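# Remove the curved wooden support from beneath the arch

## Task

Pull the curved wooden support (the centering) out from beneath the arch while the arch keeps standing and no block shifts from its place; any number of the four arms may be used.

## Robot and tools

Setup. Four identical i2rt Big YAM arms: arm1, arm2, arm3, arm4. Each has six revolute joints, a two-finger gripper and a wrist camera (arm1_cam_wrist and so on). Room cameras: cam_back, cam_front, cam_top. The arm feet sit around the work area at about z 0.74 to 0.79 m. arm1 is at x +0.656 and faces -x. arm2 is at y +0.648 and faces -y. arm3 is at x -0.646 and faces +x. arm4 is at y -0.648 and faces +y. The tabletops are at z 0.720. Full reach is about 1.0 m from the joint1 axis.

Frame. Every pose uses one scene frame: origin on the floor, +z up, metres. The hand point sits between the finger pads, roughly 1 cm behind the tips. The hand's +z is the direction the fingers point, and the fingers open and close along the hand's y axis. Orientation is a quaternion in w,x,y,z order. Printed hand poses can be off, more so at long reach.

move. Takes optional keys arm1..arm4 plus cameras. Each arm key holds an object describing that arm's part of the action. An arm you omit gets no new command, but it may keep pushing toward its previous target.
- joints: absolute targets by name. joint1_rad -2.879..2.879 (yaw about the foot, positive counter-clockwise seen from above). joint2_rad 0..3.141 (shoulder). joint3_rad 0..3.019 (elbow, positive opens). joint4_rad -1.692..1.57 (hand pitch, positive lifts the fingers). joint5_rad -1.57..1.57 (sideways, positive to the arm's right). joint6_rad -2.094..2.094 (roll). gripper_m 0..0.093, the fingertip gap in metres. Radians for the joints.
- target: one list of seven numbers [x, y, z, qw, qx, qy, qz]. This is an absolute hand pose in the scene frame, and the hand travels in a straight line to it from its current hand_target. When target is given, joints may contain only gripper_m.
- speed: peak path speed in m/s, 0.002..0.5, default 0.25. It is valid only together with target. Rotation is capped at twice that value in rad/s.
- min_time_s: 0.1..8 s, the minimum duration of that arm's joint motions.
All motions in one action start together. All hand paths in one action finish together, paced by the slowest. A path lasts 0.5 to 10 s, and no action runs longer than 15 s. Paths do not avoid obstacles or other arms. Hands lag and overshoot, and often stop 1 cm or more off the target. Joint moves can sweep the hand along wide arcs. A call with no action returns the full state plus images. An unknown key makes the call invalid. An out-of-range value gets it refused, and after a refusal the later move, wait and finished_scene calls in the same reply are skipped.

wait(seconds 0..10, cameras). Lets the simulation run with nothing new commanded. zoom_image(camera, region [x0,y0,x1,y1] pixels, at most 504x504) enlarges part of that camera's latest image. read_manual gives only licence text. finished_scene(scene) ends the scene for good, so the arch must already be standing on its own with the support out.

Results. The line "move: arm1 done; arm2 time_out" reports each arm that was sent a motion. joint_status and hand_status use these words:
- off_target: stopped short and may still be pushing.
- time_out: the joints keep nearby targets and continue pushing. To relieve this, command their reported positions.
- not_followed: a self-collision or arm-to-arm check held the move back. The arm may keep trying afterwards.
- "pose unreachable": that check blocked a hand target.
on_its_own lists behaviour you did not command, and "held at" there means the current target. Robots in "as last shown" were not commanded and show old values. Joint velocities are in rad/s (gripper in m/s). Joint torques are in N m and include gravity; values 3 and 4 wrap at ±28. gripper_m reads slightly narrower than the object when gripping hard, and 0 to 0.003 when closed on nothing. To release, command a value well above the reading. The pictures line gives the image order.

Cautions:
- The arms push on regardless of contact. Sustained pushing, reaching straight out or holding loads heats the motors, giving a MOTOR HOT warning at 85 °C. At 100 °C the arm goes limp for 30 to 60 s, reported as limit_stop_at_motor_heat.
- Any hard press between robots ends the scene. That includes one gripper closing on another arm's fingers.
- Knocking objects out of the work area, or letting parts drop far, fails the scene.
- Move the support slowly and gently so the arch blocks are not disturbed. Ideally lower or slide it out along the arch's opening, then set it down and release it once it is still.
- Loose objects may occasionally get nudged by outside pushes.
- The scene clock keeps running while you think.

Each tool is called after "Call:" as name([rows], argument=value, ...), one row to a line, values as JSON.

## Session

Call:
move()

Scene clock: 0.00 s.
Joint torques (N m): no reading
Heat: arm1: hottest joint1_rad 27 °C; arm2: hottest joint1_rad 26 °C; arm3: hottest joint1_rad 25 °C; arm4: hottest joint2_rad 28 °C.
Joint velocities: within noise
arm1.joint_positions: joint1_rad=-0.241 joint2_rad=+0.643 joint3_rad=+1.346 joint4_rad=-1.252 joint5_rad=-0.186 joint6_rad=-0.586 gripper_m=+0.09396
arm1.joint_status: not commanded
arm1.hand: x=+0.3948 y=+0.0325 z=+1.3204 quat_wxyz=(+0.116, -0.849, -0.194, +0.479) (m; scene frame)
arm1.hand_target: x=+0.3970 y=+0.0321 z=+1.3323 quat_wxyz=(+0.121, -0.842, -0.194, +0.489) (m; scene frame)
arm1.hand_status: not commanded
arm2.joint_positions: joint1_rad=+0.035 joint2_rad=+0.581 joint3_rad=+1.322 joint4_rad=-1.476 joint5_rad=-0.258 joint6_rad=+0.686 gripper_m=+0.09396
arm2.joint_status: not commanded
arm2.hand: x=+0.0568 y=+0.4448 z=+1.2589 quat_wxyz=(-0.415, -0.786, -0.456, +0.052) (m; scene frame)
arm2.hand_target: x=+0.0567 y=+0.4465 z=+1.2676 quat_wxyz=(-0.424, -0.781, -0.455, +0.057) (m; scene frame)
arm2.hand_status: not commanded
arm3.joint_positions: joint1_rad=-0.183 joint2_rad=+0.630 joint3_rad=+1.322 joint4_rad=-1.175 joint5_rad=+0.082 joint6_rad=-0.187 gripper_m=+0.09396
arm3.joint_status: not commanded
arm3.hand: x=-0.3869 y=-0.0654 z=+1.2747 quat_wxyz=(-0.502, -0.026, -0.854, +0.136) (m; scene frame)
arm3.hand_target: x=-0.3892 y=-0.0649 z=+1.2847 quat_wxyz=(-0.511, -0.027, -0.848, +0.137) (m; scene frame)
arm3.hand_status: not commanded
arm4.joint_positions: joint1_rad=-0.532 joint2_rad=+0.626 joint3_rad=+1.451 joint4_rad=-1.405 joint5_rad=+0.055 joint6_rad=-0.721 gripper_m=+0.09396
arm4.joint_status: not commanded
arm4.hand: x=+0.1251 y=-0.4552 z=+1.3292 quat_wxyz=(-0.469, +0.683, -0.557, -0.063) (m; scene frame)
arm4.hand_target: x=+0.1239 y=-0.4576 z=+1.3420 quat_wxyz=(-0.482, +0.677, -0.553, -0.066) (m; scene frame)
arm4.hand_status: not commanded
pictures: arm1_cam_wrist, arm2_cam_wrist, arm3_cam_wrist, arm4_cam_wrist, cam_back, cam_front, cam_top

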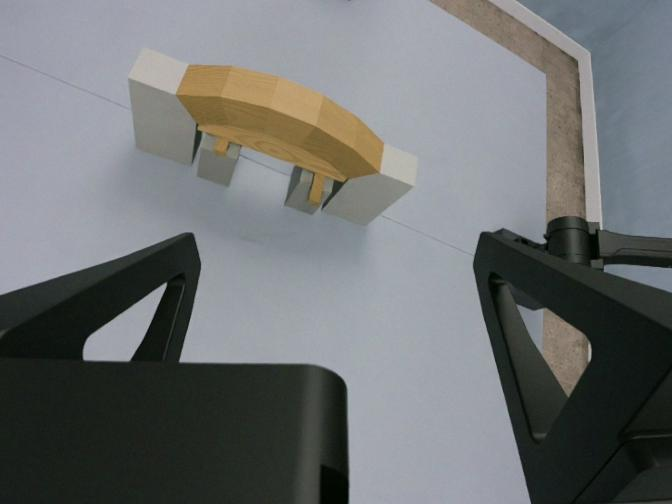

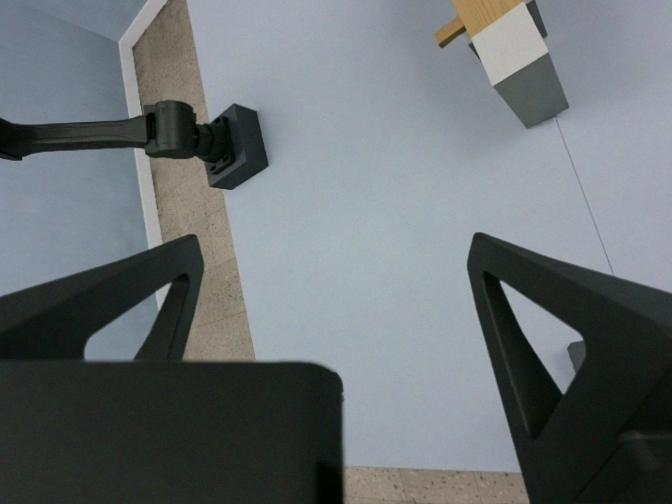

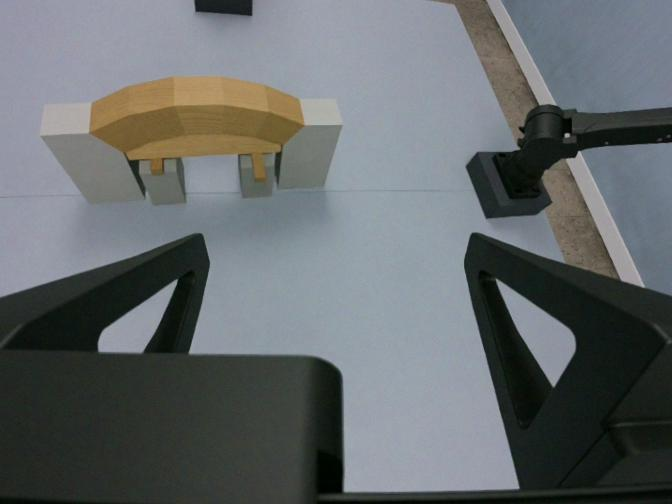

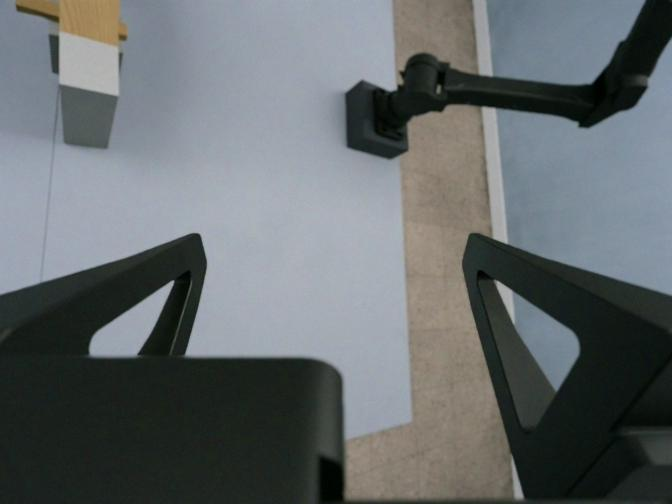

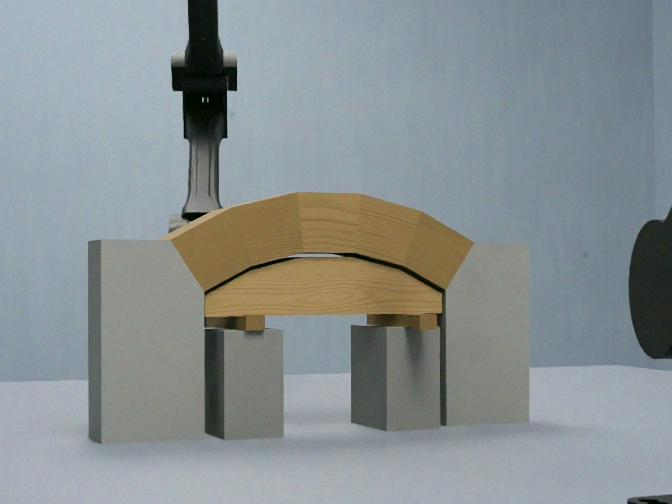

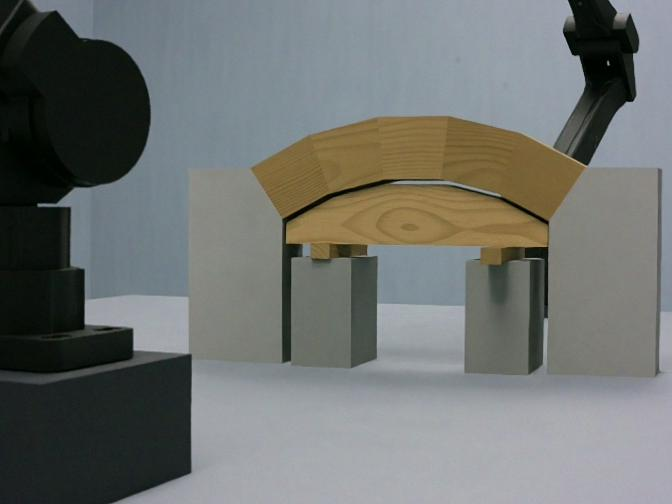

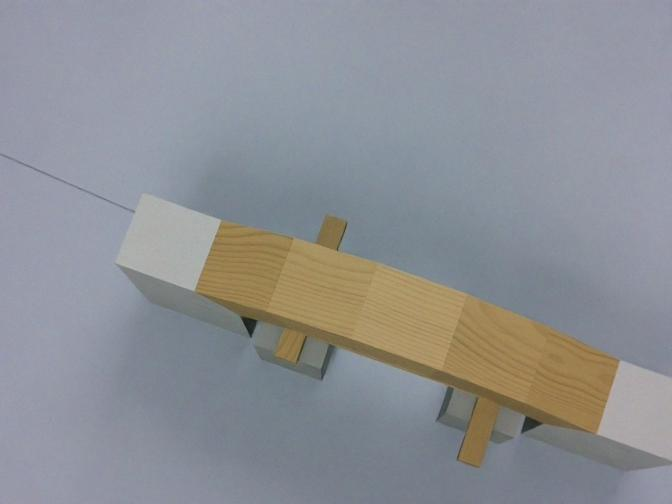

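Call:
zoom_image(camera="cam_back", region=[180, 180, 460, 390])

Call:
zoom_image(camera="cam_front", region=[270, 100, 570, 325])

Call:
zoom_image(camera="cam_top", region=[100, 180, 604, 504])

Call:
zoom_image(camera="arm1_cam_wrist", region=[120, 40, 430, 240])

Call:
zoom_image(camera="arm3_cam_wrist", region=[30, 60, 350, 220])

Scaled by 1.800 from the camera's 672x504 image, which has a finer 960x720 frame.

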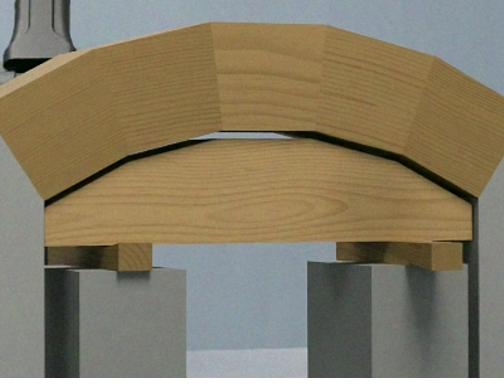

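Scaled by 1.680 from the camera's 672x504 image, which has a finer 960x720 frame.

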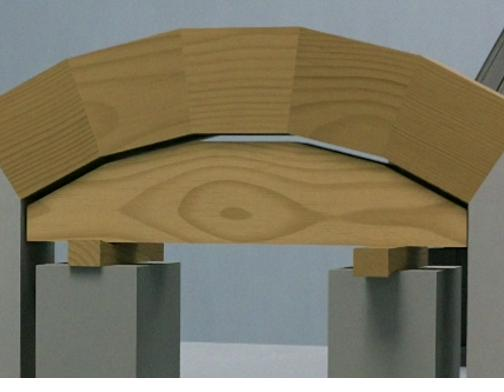

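Scaled by 1.000.

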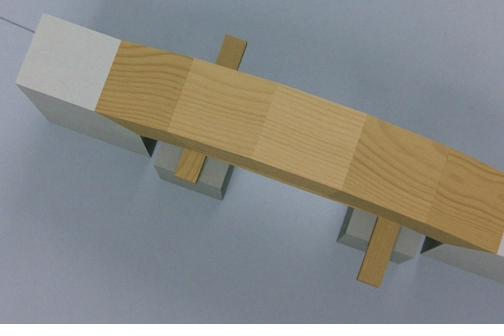

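Scaled by 1.626 from the camera's 672x504 image, which has a finer 960x720 frame.

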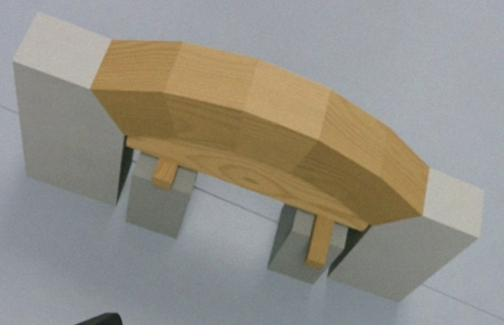

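Scaled by 1.575 from the camera's 672x504 image, which has a finer 960x720 frame.

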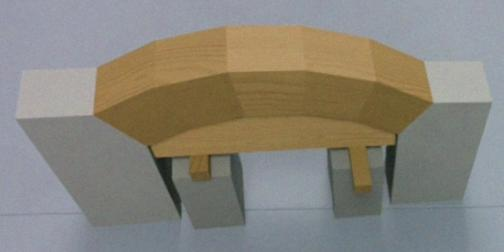

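Call:
move(arm1={"target": [0.24, 0.055, 0.95, 0.0293, 0.8420, 0.0460, -0.5365]}, arm3={"target": [-0.26, 0.01, 0.95, 0.5365, -0.0460, 0.8421, 0.0293]}, cameras=["all"])

Scene clock: 173.30 s.
Joint torques (N m): arm1=[1.26 -4.01 8.49 2.54 -0.11 0.08] | arm2=[0.5 0.79 8.05 1.72 -0.06 -0.06] | arm3=[0.21 -3.37 8.29 2.39 -0.09 0.01] | arm4=[0.32 1.85 8.61 1.96 -0.07 0.1]
Heat: arm1: hottest joint3_rad 31 °C; arm2: hottest joint3_rad 29 °C; arm3: hottest joint3_rad 28 °C; arm4: hottest joint3_rad 31 °C.
move: arm1 done; arm3 done
Joint velocities: within noise
arm1.joint_positions: joint1_rad=-0.271 joint2_rad=+1.046 joint3_rad=+0.424 joint4_rad=+0.149 joint5_rad=-0.338 joint6_rad=-0.186 gripper_m=+0.09396
arm1.joint_status: not commanded
arm1.hand: x=+0.2419 y=+0.0525 z=+0.9502 quat_wxyz=(-0.029, -0.844, -0.051, +0.533) (m; scene frame)
arm1.hand_target: x=+0.2401 y=+0.0549 z=+0.9499 quat_wxyz=(-0.029, -0.842, -0.046, +0.536) (m; scene frame)
arm1.hand_status: done (0.003 m and 0.8 deg from the pose sent, 0.402 m and 24.7 deg at the start)
arm2, arm4: as last shown
arm3.joint_positions: joint1_rad=-0.026 joint2_rad=+0.782 joint3_rad=+0.452 joint4_rad=-0.114 joint5_rad=-0.131 joint6_rad=-0.068 gripper_m=+0.09396
arm3.joint_status: not commanded
arm3.hand: x=-0.2609 y=+0.0067 z=+0.9534 quat_wxyz=(-0.537, +0.046, -0.842, -0.023) (m; scene frame)
arm3.hand_target: x=-0.2601 y=+0.0099 z=+0.9501 quat_wxyz=(-0.536, +0.046, -0.842, -0.029) (m; scene frame)
arm3.hand_status: done (0.005 m and 0.7 deg from the pose sent, 0.357 m and 21.1 deg at the start)
pictures: arm1_cam_wrist, arm2_cam_wrist, arm3_cam_wrist, arm4_cam_wrist, cam_back, cam_front, cam_top
camera_calibration:
arm1_cam_wrist: T_world_to_cam=[[-0.121781, 0.992407, 0.0172338, -0.0396946], [0.863453, 0.114488, -0.491265, 0.255438], [-0.489508, -0.0449463, -0.87084, 1.07536], [0, 0, 0, 1]] pos_world=[0.301003, 0.0584819, 1.06263]
arm3_cam_wrist: T_world_to_cam=[[0.107956, -0.994131, 0.00694413, 0.0282524], [-0.867466, -0.0976085, -0.487827, 0.242523], [0.485642, 0.0466401, -0.872913, 1.08644], [0, 0, 0, 1]] pos_world=[-0.32029, 0.00108732, 1.06648]

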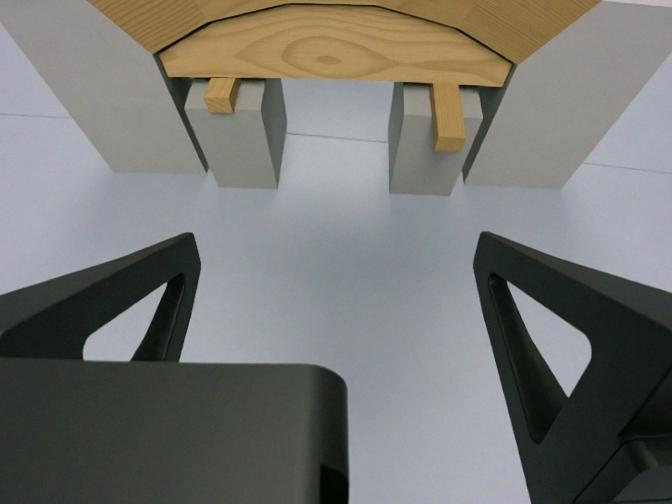

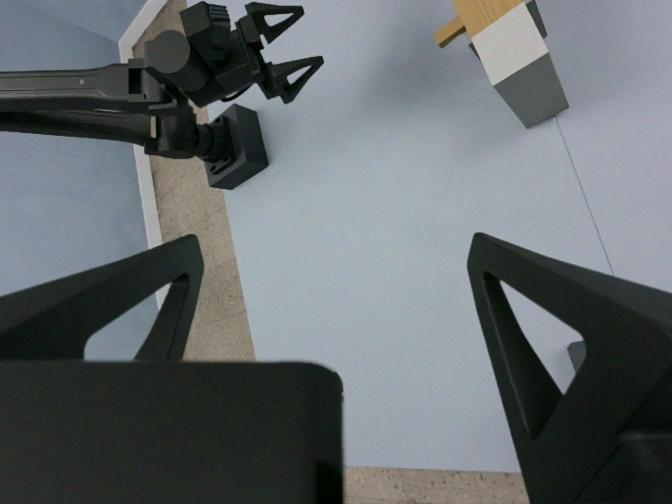

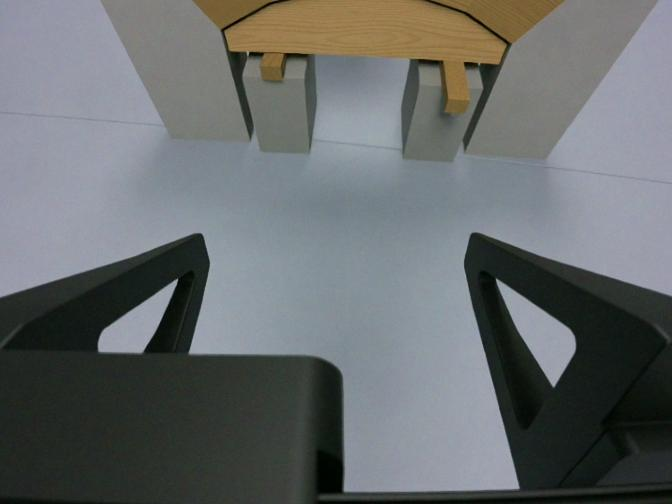

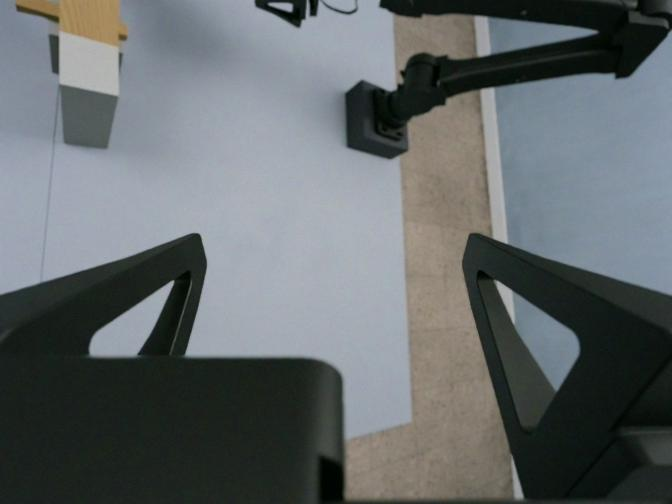

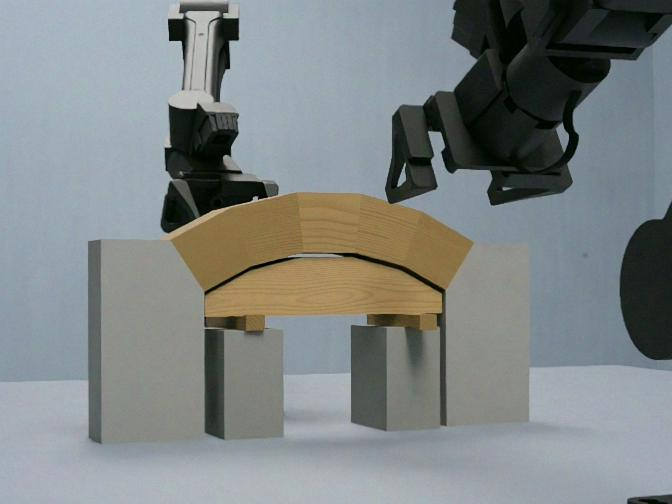

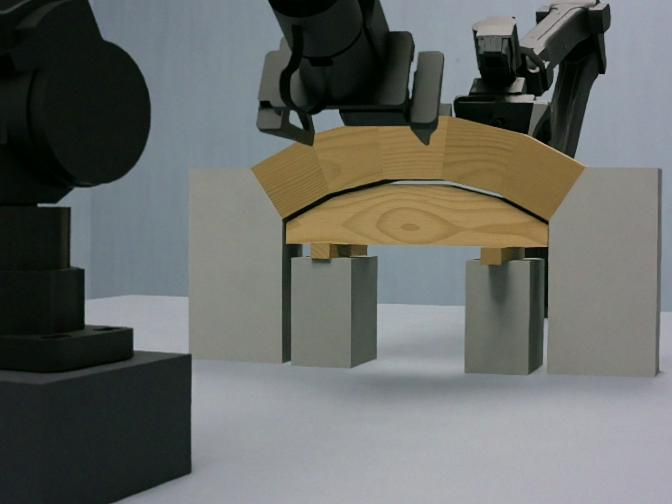

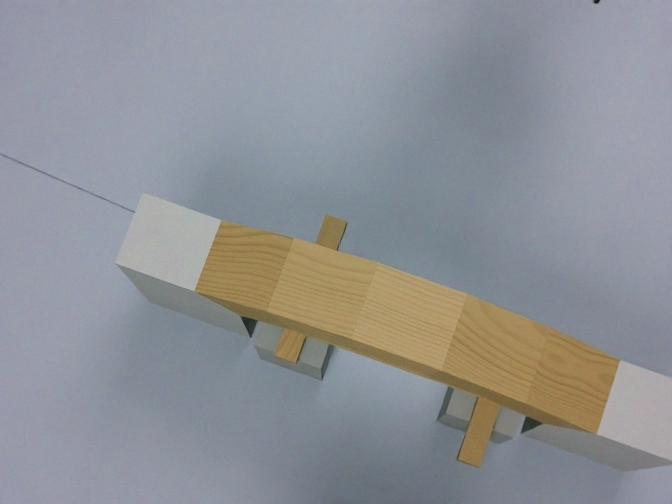

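Call:
zoom_image(camera="arm1_cam_wrist", region=[130, 0, 540, 210])

Call:
zoom_image(camera="arm3_cam_wrist", region=[200, 0, 540, 180])

Scaled by 1.229 from the camera's 672x504 image, which has a finer 960x720 frame.

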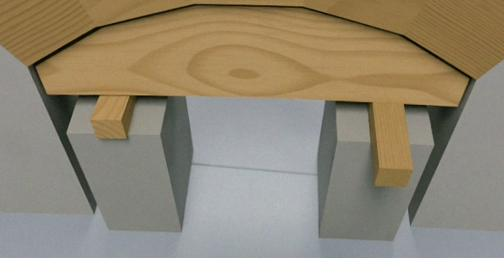

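Scaled by 1.482 from the camera's 672x504 image, which has a finer 960x720 frame.

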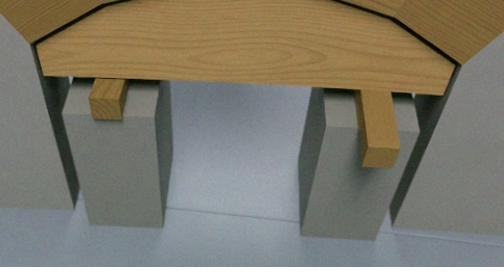

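Call:
zoom_image(camera="arm1_cam_wrist", region=[150, 40, 300, 200])

Call:
zoom_image(camera="arm1_cam_wrist", region=[380, 40, 530, 200])

Call:
zoom_image(camera="arm3_cam_wrist", region=[220, 20, 350, 170])

Call:
zoom_image(camera="arm3_cam_wrist", region=[390, 20, 520, 170])

Scaled by 3.150 from the camera's 672x504 image, which has a finer 960x720 frame.

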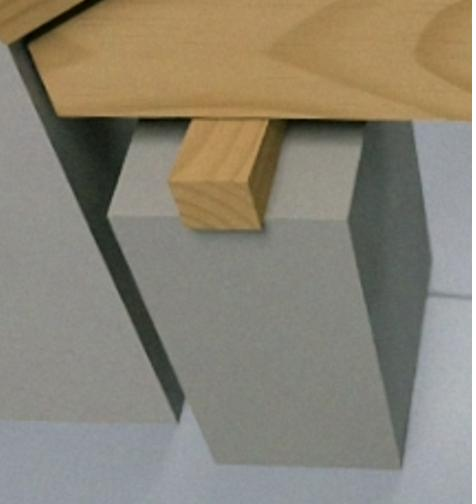

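Scaled by 3.150 from the camera's 672x504 image, which has a finer 960x720 frame.

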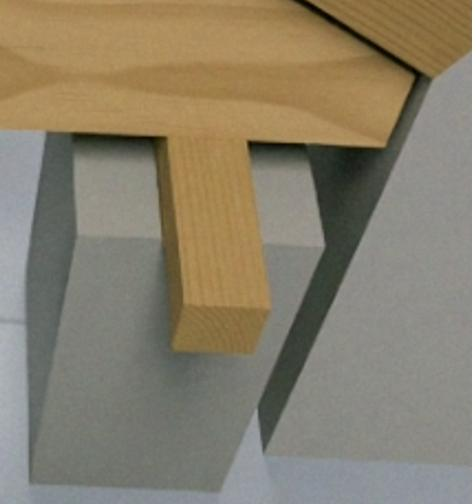

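Scaled by 3.360 from the camera's 672x504 image, which has a finer 960x720 frame.

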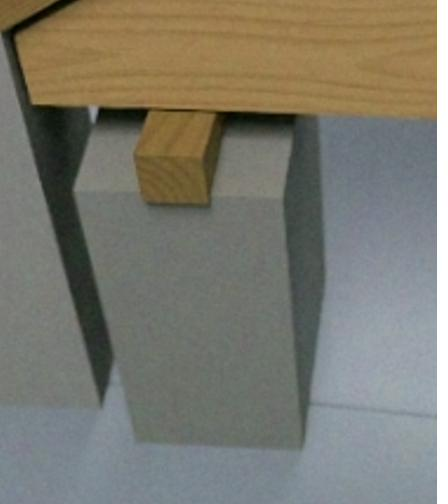

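Scaled by 3.360 from the camera's 672x504 image, which has a finer 960x720 frame.

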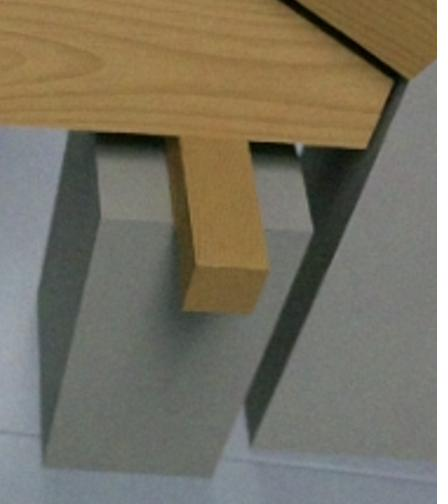

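Call:
zoom_image(camera="arm1_cam_wrist", region=[130, 200, 540, 400])

Call:
zoom_image(camera="arm3_cam_wrist", region=[130, 200, 540, 400])

Scaled by 1.229 from the camera's 672x504 image, which has a finer 960x720 frame.

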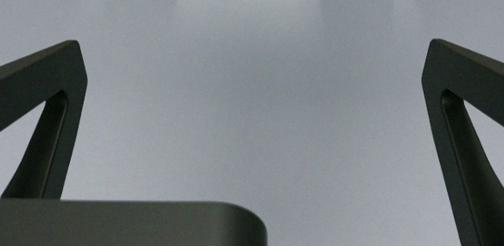

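Scaled by 1.229 from the camera's 672x504 image, which has a finer 960x720 frame.

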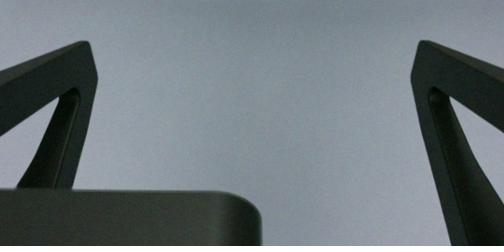

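Call:
move(arm3={"target": [-0.10, 0.006, 0.872, 0.7069, -0.0154, 0.7069, 0.0154], "joints": {"gripper_m": 0.07}, "speed": 0.15}, cameras=["arm3_cam_wrist", "cam_back", "cam_front", "cam_top"])

Scene clock: 408.50 s.
Joint torques (N m): arm1=[1.32 -4.19 8.47 2.58 -0.13 0.09] | arm2=[0.62 0.97 8.06 1.78 -0.04 -0.07] | arm3=[-0.32 -10.93 6.13 2.48 0.15 0.05] | arm4=[0.26 1.79 8.61 1.96 -0.07 0.1]
Heat: arm1: hottest joint3_rad 28 °C; arm2: hottest joint3_rad 30 °C; arm3: hottest joint3_rad 29 °C; arm4: hottest joint3_rad 32 °C.
move: arm3 off_target
Joint velocities: within noise
arm1, arm2, arm4: as last shown
arm1.joint_positions: joint1_rad=-0.271 joint2_rad=+1.046 joint3_rad=+0.424 joint4_rad=+0.150 joint5_rad=-0.338 joint6_rad=-0.186 gripper_m=+0.09396
arm1.hand: x=+0.2418 y=+0.0525 z=+0.9503 quat_wxyz=(-0.029, -0.844, -0.051, +0.533) (m; scene frame)
arm3.joint_positions: joint1_rad=+0.005 joint2_rad=+1.740 joint3_rad=+0.532 joint4_rad=+1.177 joint5_rad=-0.053 joint6_rad=-0.006 gripper_m=+0.07011
arm3.joint_status: all done
arm3.hand: x=-0.1101 y=+0.0028 z=+0.8660 quat_wxyz=(-0.698, +0.017, -0.716, -0.011) (m; scene frame)
arm3.hand_target: x=-0.1004 y=+0.0060 z=+0.8721 quat_wxyz=(-0.707, +0.016, -0.707, -0.015) (m; scene frame)
arm3.hand_status: off_target (0.012 m and 1.6 deg from the pose sent, 0.180 m and 25.2 deg at the start)
pictures: arm3_cam_wrist, cam_back, cam_front, cam_top
camera_calibration:
arm3_cam_wrist: T_world_to_cam=[[0.0456973, -0.998927, 0.00758693, 0.00136347], [-0.605087, -0.033722, -0.795445, 0.625459], [0.794847, 0.0317589, -0.605978, 0.740029], [0, 0, 0, 1]] pos_world=[-0.209815, -0.00104876, 0.94595]

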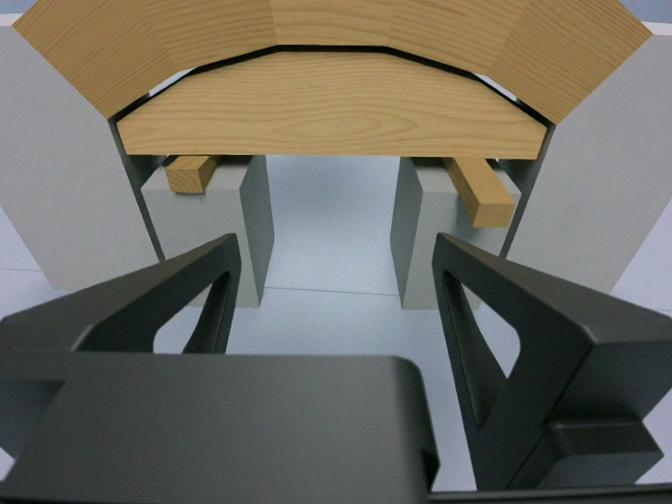

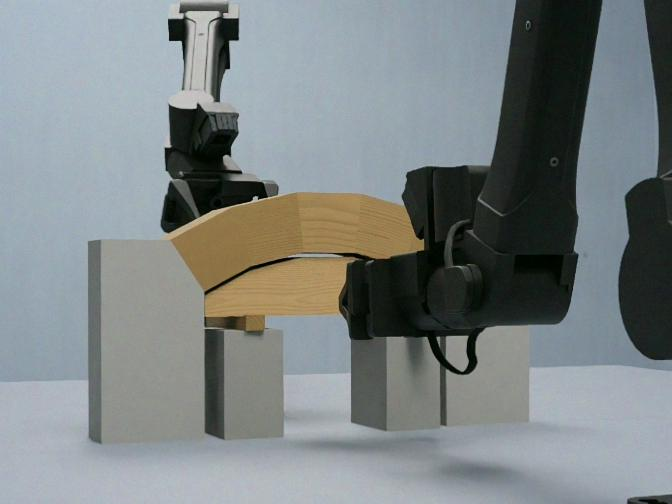

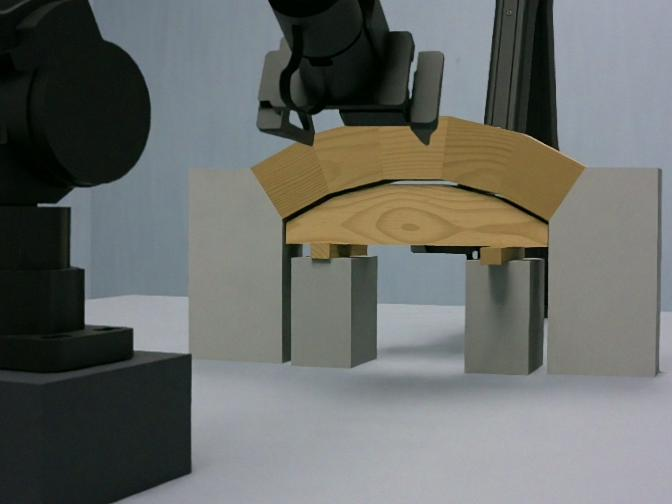

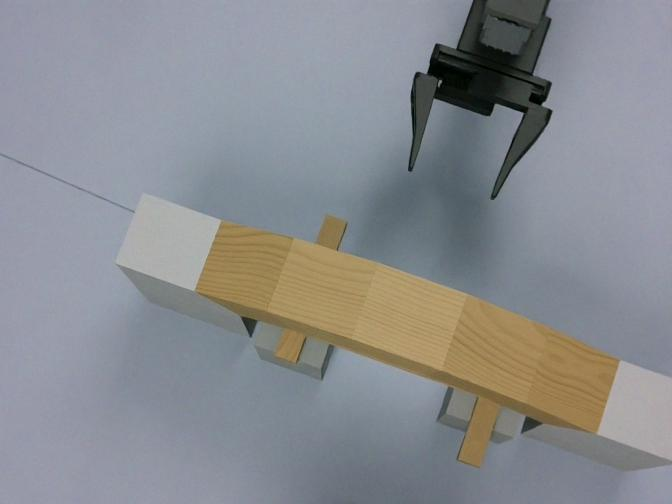

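Call:
zoom_image(camera="cam_back", region=[200, 230, 480, 390])

Call:
zoom_image(camera="arm3_cam_wrist", region=[100, 20, 570, 260])

Scaled by 1.800 from the camera's 672x504 image, which has a finer 960x720 frame.

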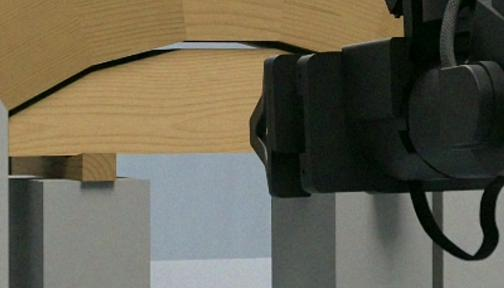

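Scaled by 1.072 from the camera's 672x504 image, which has a finer 960x720 frame.

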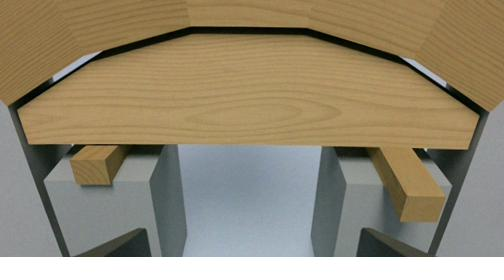

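Call:
move(arm3={"target": [-0.015, 0.012, 0.876, 0.7069, -0.0154, 0.7069, 0.0154], "speed": 0.08}, cameras=["arm3_cam_wrist", "cam_back", "cam_front", "cam_top"])

Scene clock: 455.80 s.
Joint torques (N m): arm1=[1.2 -4.07 8.46 2.61 -0.11 0.09] | arm2=[0.67 0.62 8.01 1.77 -0.05 -0.07] | arm3=[-0.03 -13.33 7.24 1.59 0.18 -0.01] | arm4=[0.32 1.85 8.59 1.98 -0.07 0.1]
Heat: arm1: hottest joint3_rad 29 °C; arm2: hottest joint3_rad 30 °C; arm3: hottest joint3_rad 27 °C; arm4: hottest joint3_rad 33 °C.
move: arm3 off_target
Joint velocities: within noise
arm1, arm2, arm4: as last shown
arm3.joint_positions: joint1_rad=+0.020 joint2_rad=+1.847 joint3_rad=+0.771 joint4_rad=+1.070 joint5_rad=-0.038 joint6_rad=-0.006 gripper_m=+0.07011
arm3.joint_status: not commanded
arm3.hand: x=-0.0265 y=+0.0085 z=+0.8773 quat_wxyz=(-0.706, +0.018, -0.708, -0.011) (m; scene frame)
arm3.hand_target: x=-0.0155 y=+0.0122 z=+0.8759 quat_wxyz=(-0.707, +0.015, -0.707, -0.016) (m; scene frame)
arm3.hand_status: off_target (0.012 m and 0.6 deg from the pose sent, 0.096 m and 1.6 deg at the start)
pictures: arm3_cam_wrist, cam_back, cam_front, cam_top
camera_calibration:
arm3_cam_wrist: T_world_to_cam=[[0.0459993, -0.998904, 0.00870761, 0.00212655], [-0.585482, -0.034022, -0.809971, 0.698402], [0.809379, 0.03216, -0.586405, 0.663408], [0, 0, 0, 1]] pos_world=[-0.128144, 0.00455007, 0.954693]

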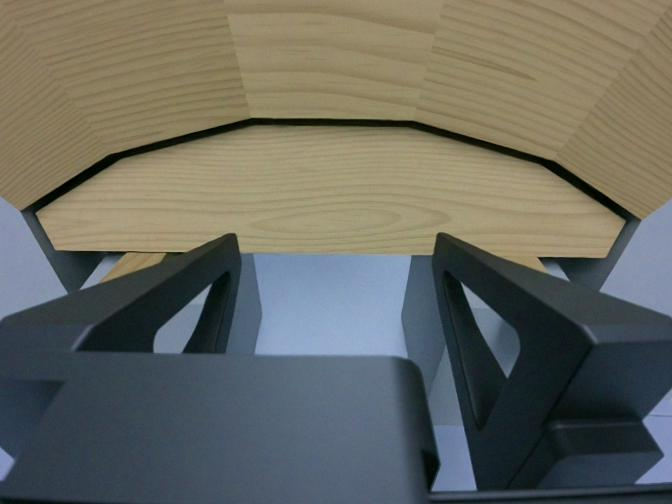

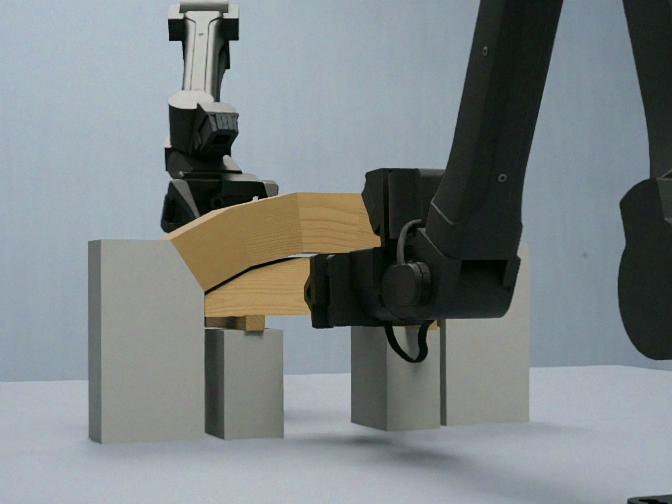

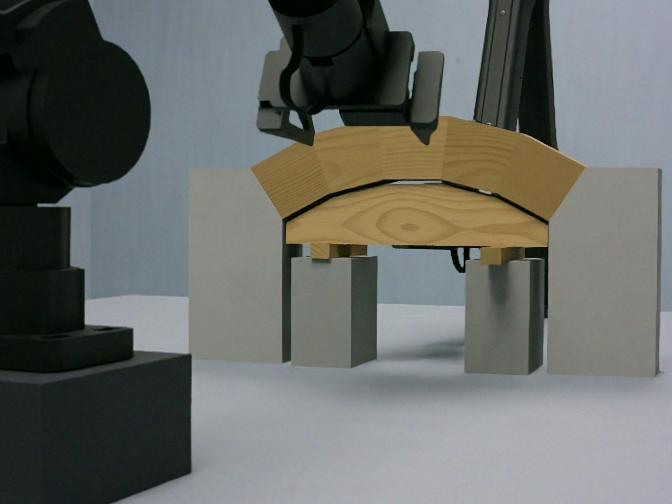

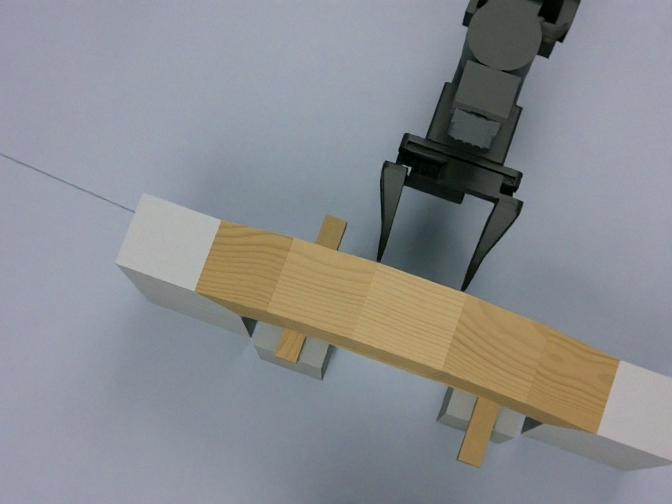

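Call:
zoom_image(camera="cam_back", region=[200, 230, 480, 390])

Call:
zoom_image(camera="arm3_cam_wrist", region=[180, 180, 500, 380])

Call:
zoom_image(camera="cam_front", region=[270, 150, 570, 330])

Scaled by 1.800 from the camera's 672x504 image, which has a finer 960x720 frame.

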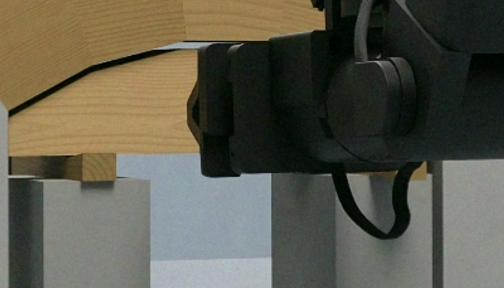

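Scaled by 1.575 from the camera's 672x504 image, which has a finer 960x720 frame.

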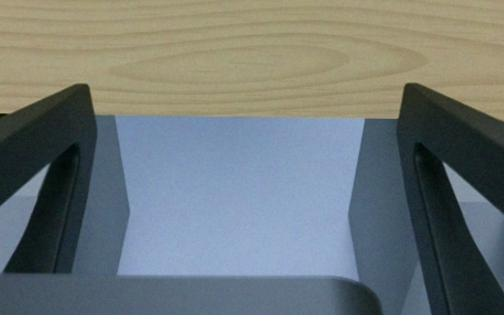

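Scaled by 1.680 from the camera's 672x504 image, which has a finer 960x720 frame.

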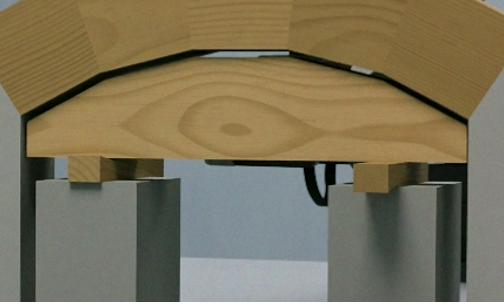

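Call:
move(arm3={"target": [0.018, 0.0135, 0.876, 0.7069, -0.0154, 0.7069, 0.0154], "speed": 0.05}, cameras=["arm3_cam_wrist", "cam_back", "cam_front", "arm1_cam_wrist"])

Call:
zoom_image(camera="cam_front", region=[270, 150, 570, 330])

Call:
zoom_image(camera="arm1_cam_wrist", region=[130, 0, 540, 210])

Call:
zoom_image(camera="arm3_cam_wrist", region=[100, 60, 580, 380])

Scene clock: 484.93 s.
Joint torques (N m): arm1=[1.44 -4.13 8.47 2.59 -0.12 0.08] | arm2=[0.62 0.62 7.92 1.77 -0.05 -0.06] | arm3=[-0.56 -13.98 7.98 1.62 0.18 0] | arm4=[0.32 1.79 8.61 1.98 -0.07 0.1]
Heat: arm1: hottest joint3_rad 29 °C; arm2: hottest joint3_rad 30 °C; arm3: hottest joint3_rad 28 °C; arm4: hottest joint3_rad 33 °C.
move: arm3 off_target
Joint velocities: within noise
arm1, arm2, arm4: as last shown
arm3.joint_positions: joint1_rad=+0.022 joint2_rad=+1.894 joint3_rad=+0.864 joint4_rad=+1.024 joint5_rad=-0.035 joint6_rad=-0.006 gripper_m=+0.07011
arm3.joint_status: not commanded
arm3.hand: x=+0.0050 y=+0.0090 z=+0.8775 quat_wxyz=(-0.706, +0.017, -0.708, -0.010) (m; scene frame)
arm3.hand_target: x=+0.0173 y=+0.0134 z=+0.8761 quat_wxyz=(-0.707, +0.015, -0.707, -0.015) (m; scene frame)
arm3.hand_status: off_target (0.014 m and 0.6 deg from the pose sent, 0.045 m and 0.6 deg at the start)
pictures: arm1_cam_wrist, arm3_cam_wrist, cam_back, cam_front
camera_calibration:
arm1_cam_wrist: T_world_to_cam=[[-0.121606, 0.992434, 0.0169539, -0.039453], [0.863328, 0.114183, -0.491556, 0.255851], [-0.489773, -0.0451393, -0.870681, 1.07536], [0, 0, 0, 1]] pos_world=[0.301003, 0.0584818, 1.06273]
arm3_cam_wrist: T_world_to_cam=[[0.044505, -0.998972, 0.00864647, 0.00128754], [-0.586137, -0.0331197, -0.809535, 0.716687], [0.808988, 0.0309604, -0.587009, 0.638531], [0, 0, 0, 1]] pos_world=[-0.0965444, 0.00525356, 0.954994]

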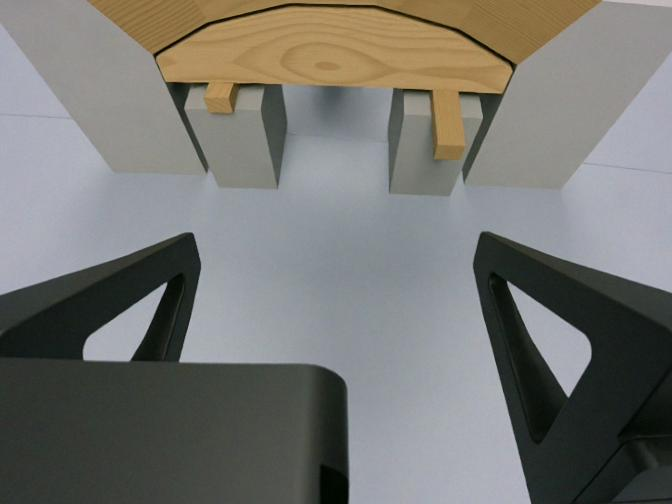

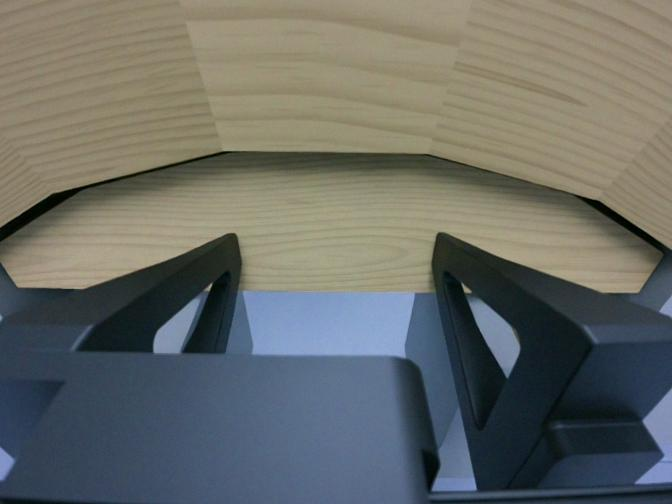

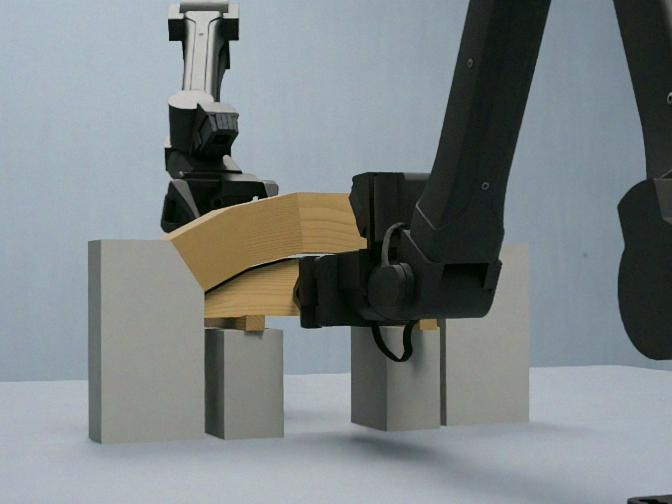

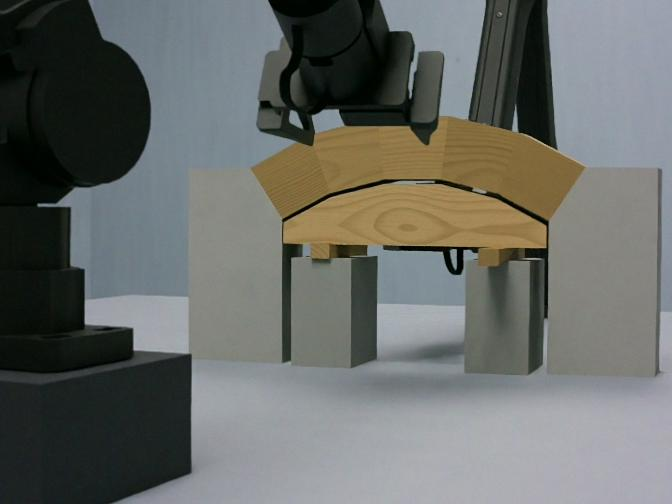

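Scaled by 1.680 from the camera's 672x504 image, which has a finer 960x720 frame.

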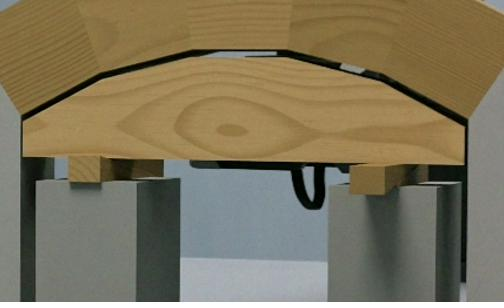

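Scaled by 1.229 from the camera's 672x504 image, which has a finer 960x720 frame.

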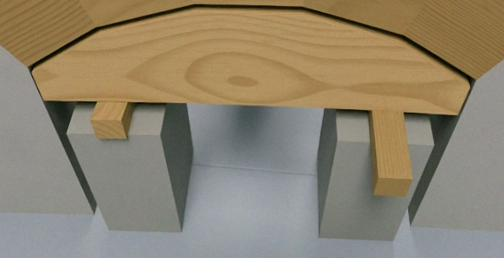

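Scaled by 1.050 from the camera's 672x504 image, which has a finer 960x720 frame.

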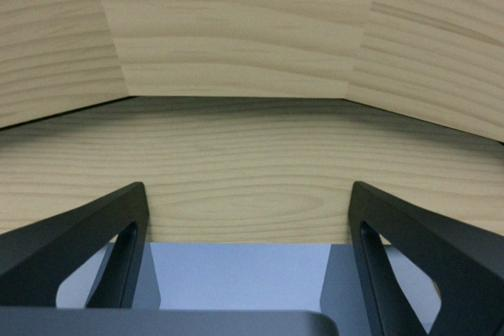

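Call:
move(arm1={"target": [0.17, 0.137, 0.86, 0.0351, 0.7062, 0.0351, -0.7062], "joints": {"gripper_m": 0.0}, "speed": 0.15}, cameras=["arm1_cam_wrist", "cam_front", "cam_top"])

Scene clock: 532.83 s.
Joint torques (N m): arm1=[1.2 -11.11 3.69 2.58 -0.02 0.09] | arm2=[0.73 0.67 8.01 1.81 -0.04 -0.06] | arm3=[-0.03 -14.15 7.94 1.44 0.16 0.07] | arm4=[0.32 1.85 8.59 1.98 -0.07 0.1]
Heat: arm1: hottest joint3_rad 29 °C; arm2: hottest joint3_rad 30 °C; arm3: hottest joint3_rad 29 °C; arm4: hottest joint3_rad 33 °C.
move: arm1 done
Joint velocities: within noise
arm1.joint_positions: joint1_rad=-0.459 joint2_rad=+1.962 joint3_rad=+0.499 joint4_rad=+1.442 joint5_rad=-0.560 joint6_rad=-0.020 gripper_m=+0.00068
arm1.joint_status: all done
arm1.hand: x=+0.1739 y=+0.1310 z=+0.8579 quat_wxyz=(-0.038, -0.713, -0.037, +0.699) (m; scene frame)
arm1.hand_target: x=+0.1702 y=+0.1370 z=+0.8600 quat_wxyz=(-0.035, -0.706, -0.035, +0.706) (m; scene frame)
arm1.hand_status: done (0.007 m and 1.2 deg from the pose sent, 0.143 m and 25.5 deg at the start)
arm2, arm3, arm4: as last shown
pictures: arm1_cam_wrist, cam_front, cam_top
camera_calibration:
arm1_cam_wrist: T_world_to_cam=[[-0.105771, 0.994336, 0.0103716, -0.121407], [0.586077, 0.0707624, -0.80716, 0.584828], [-0.803322, -0.0792958, -0.590242, 0.78368], [0, 0, 0, 1]] pos_world=[0.273951, 0.141478, 0.93587]

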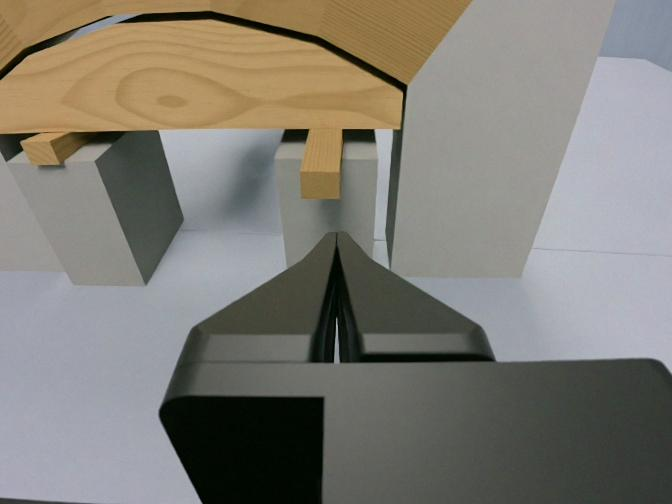

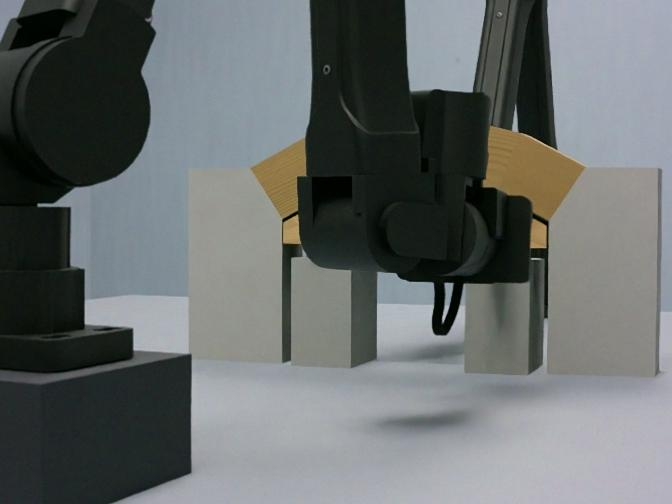

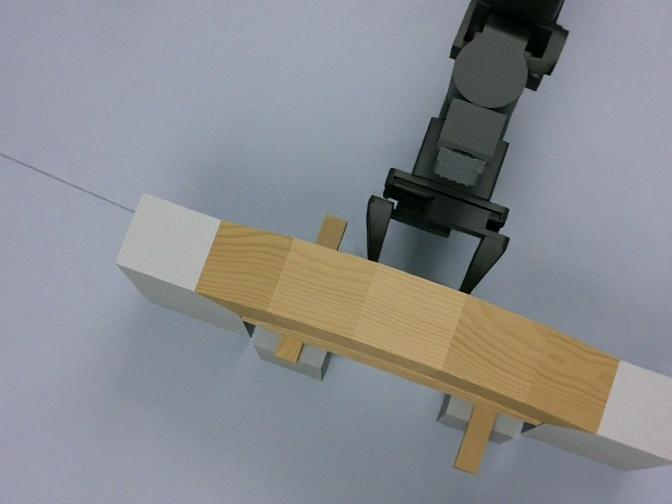

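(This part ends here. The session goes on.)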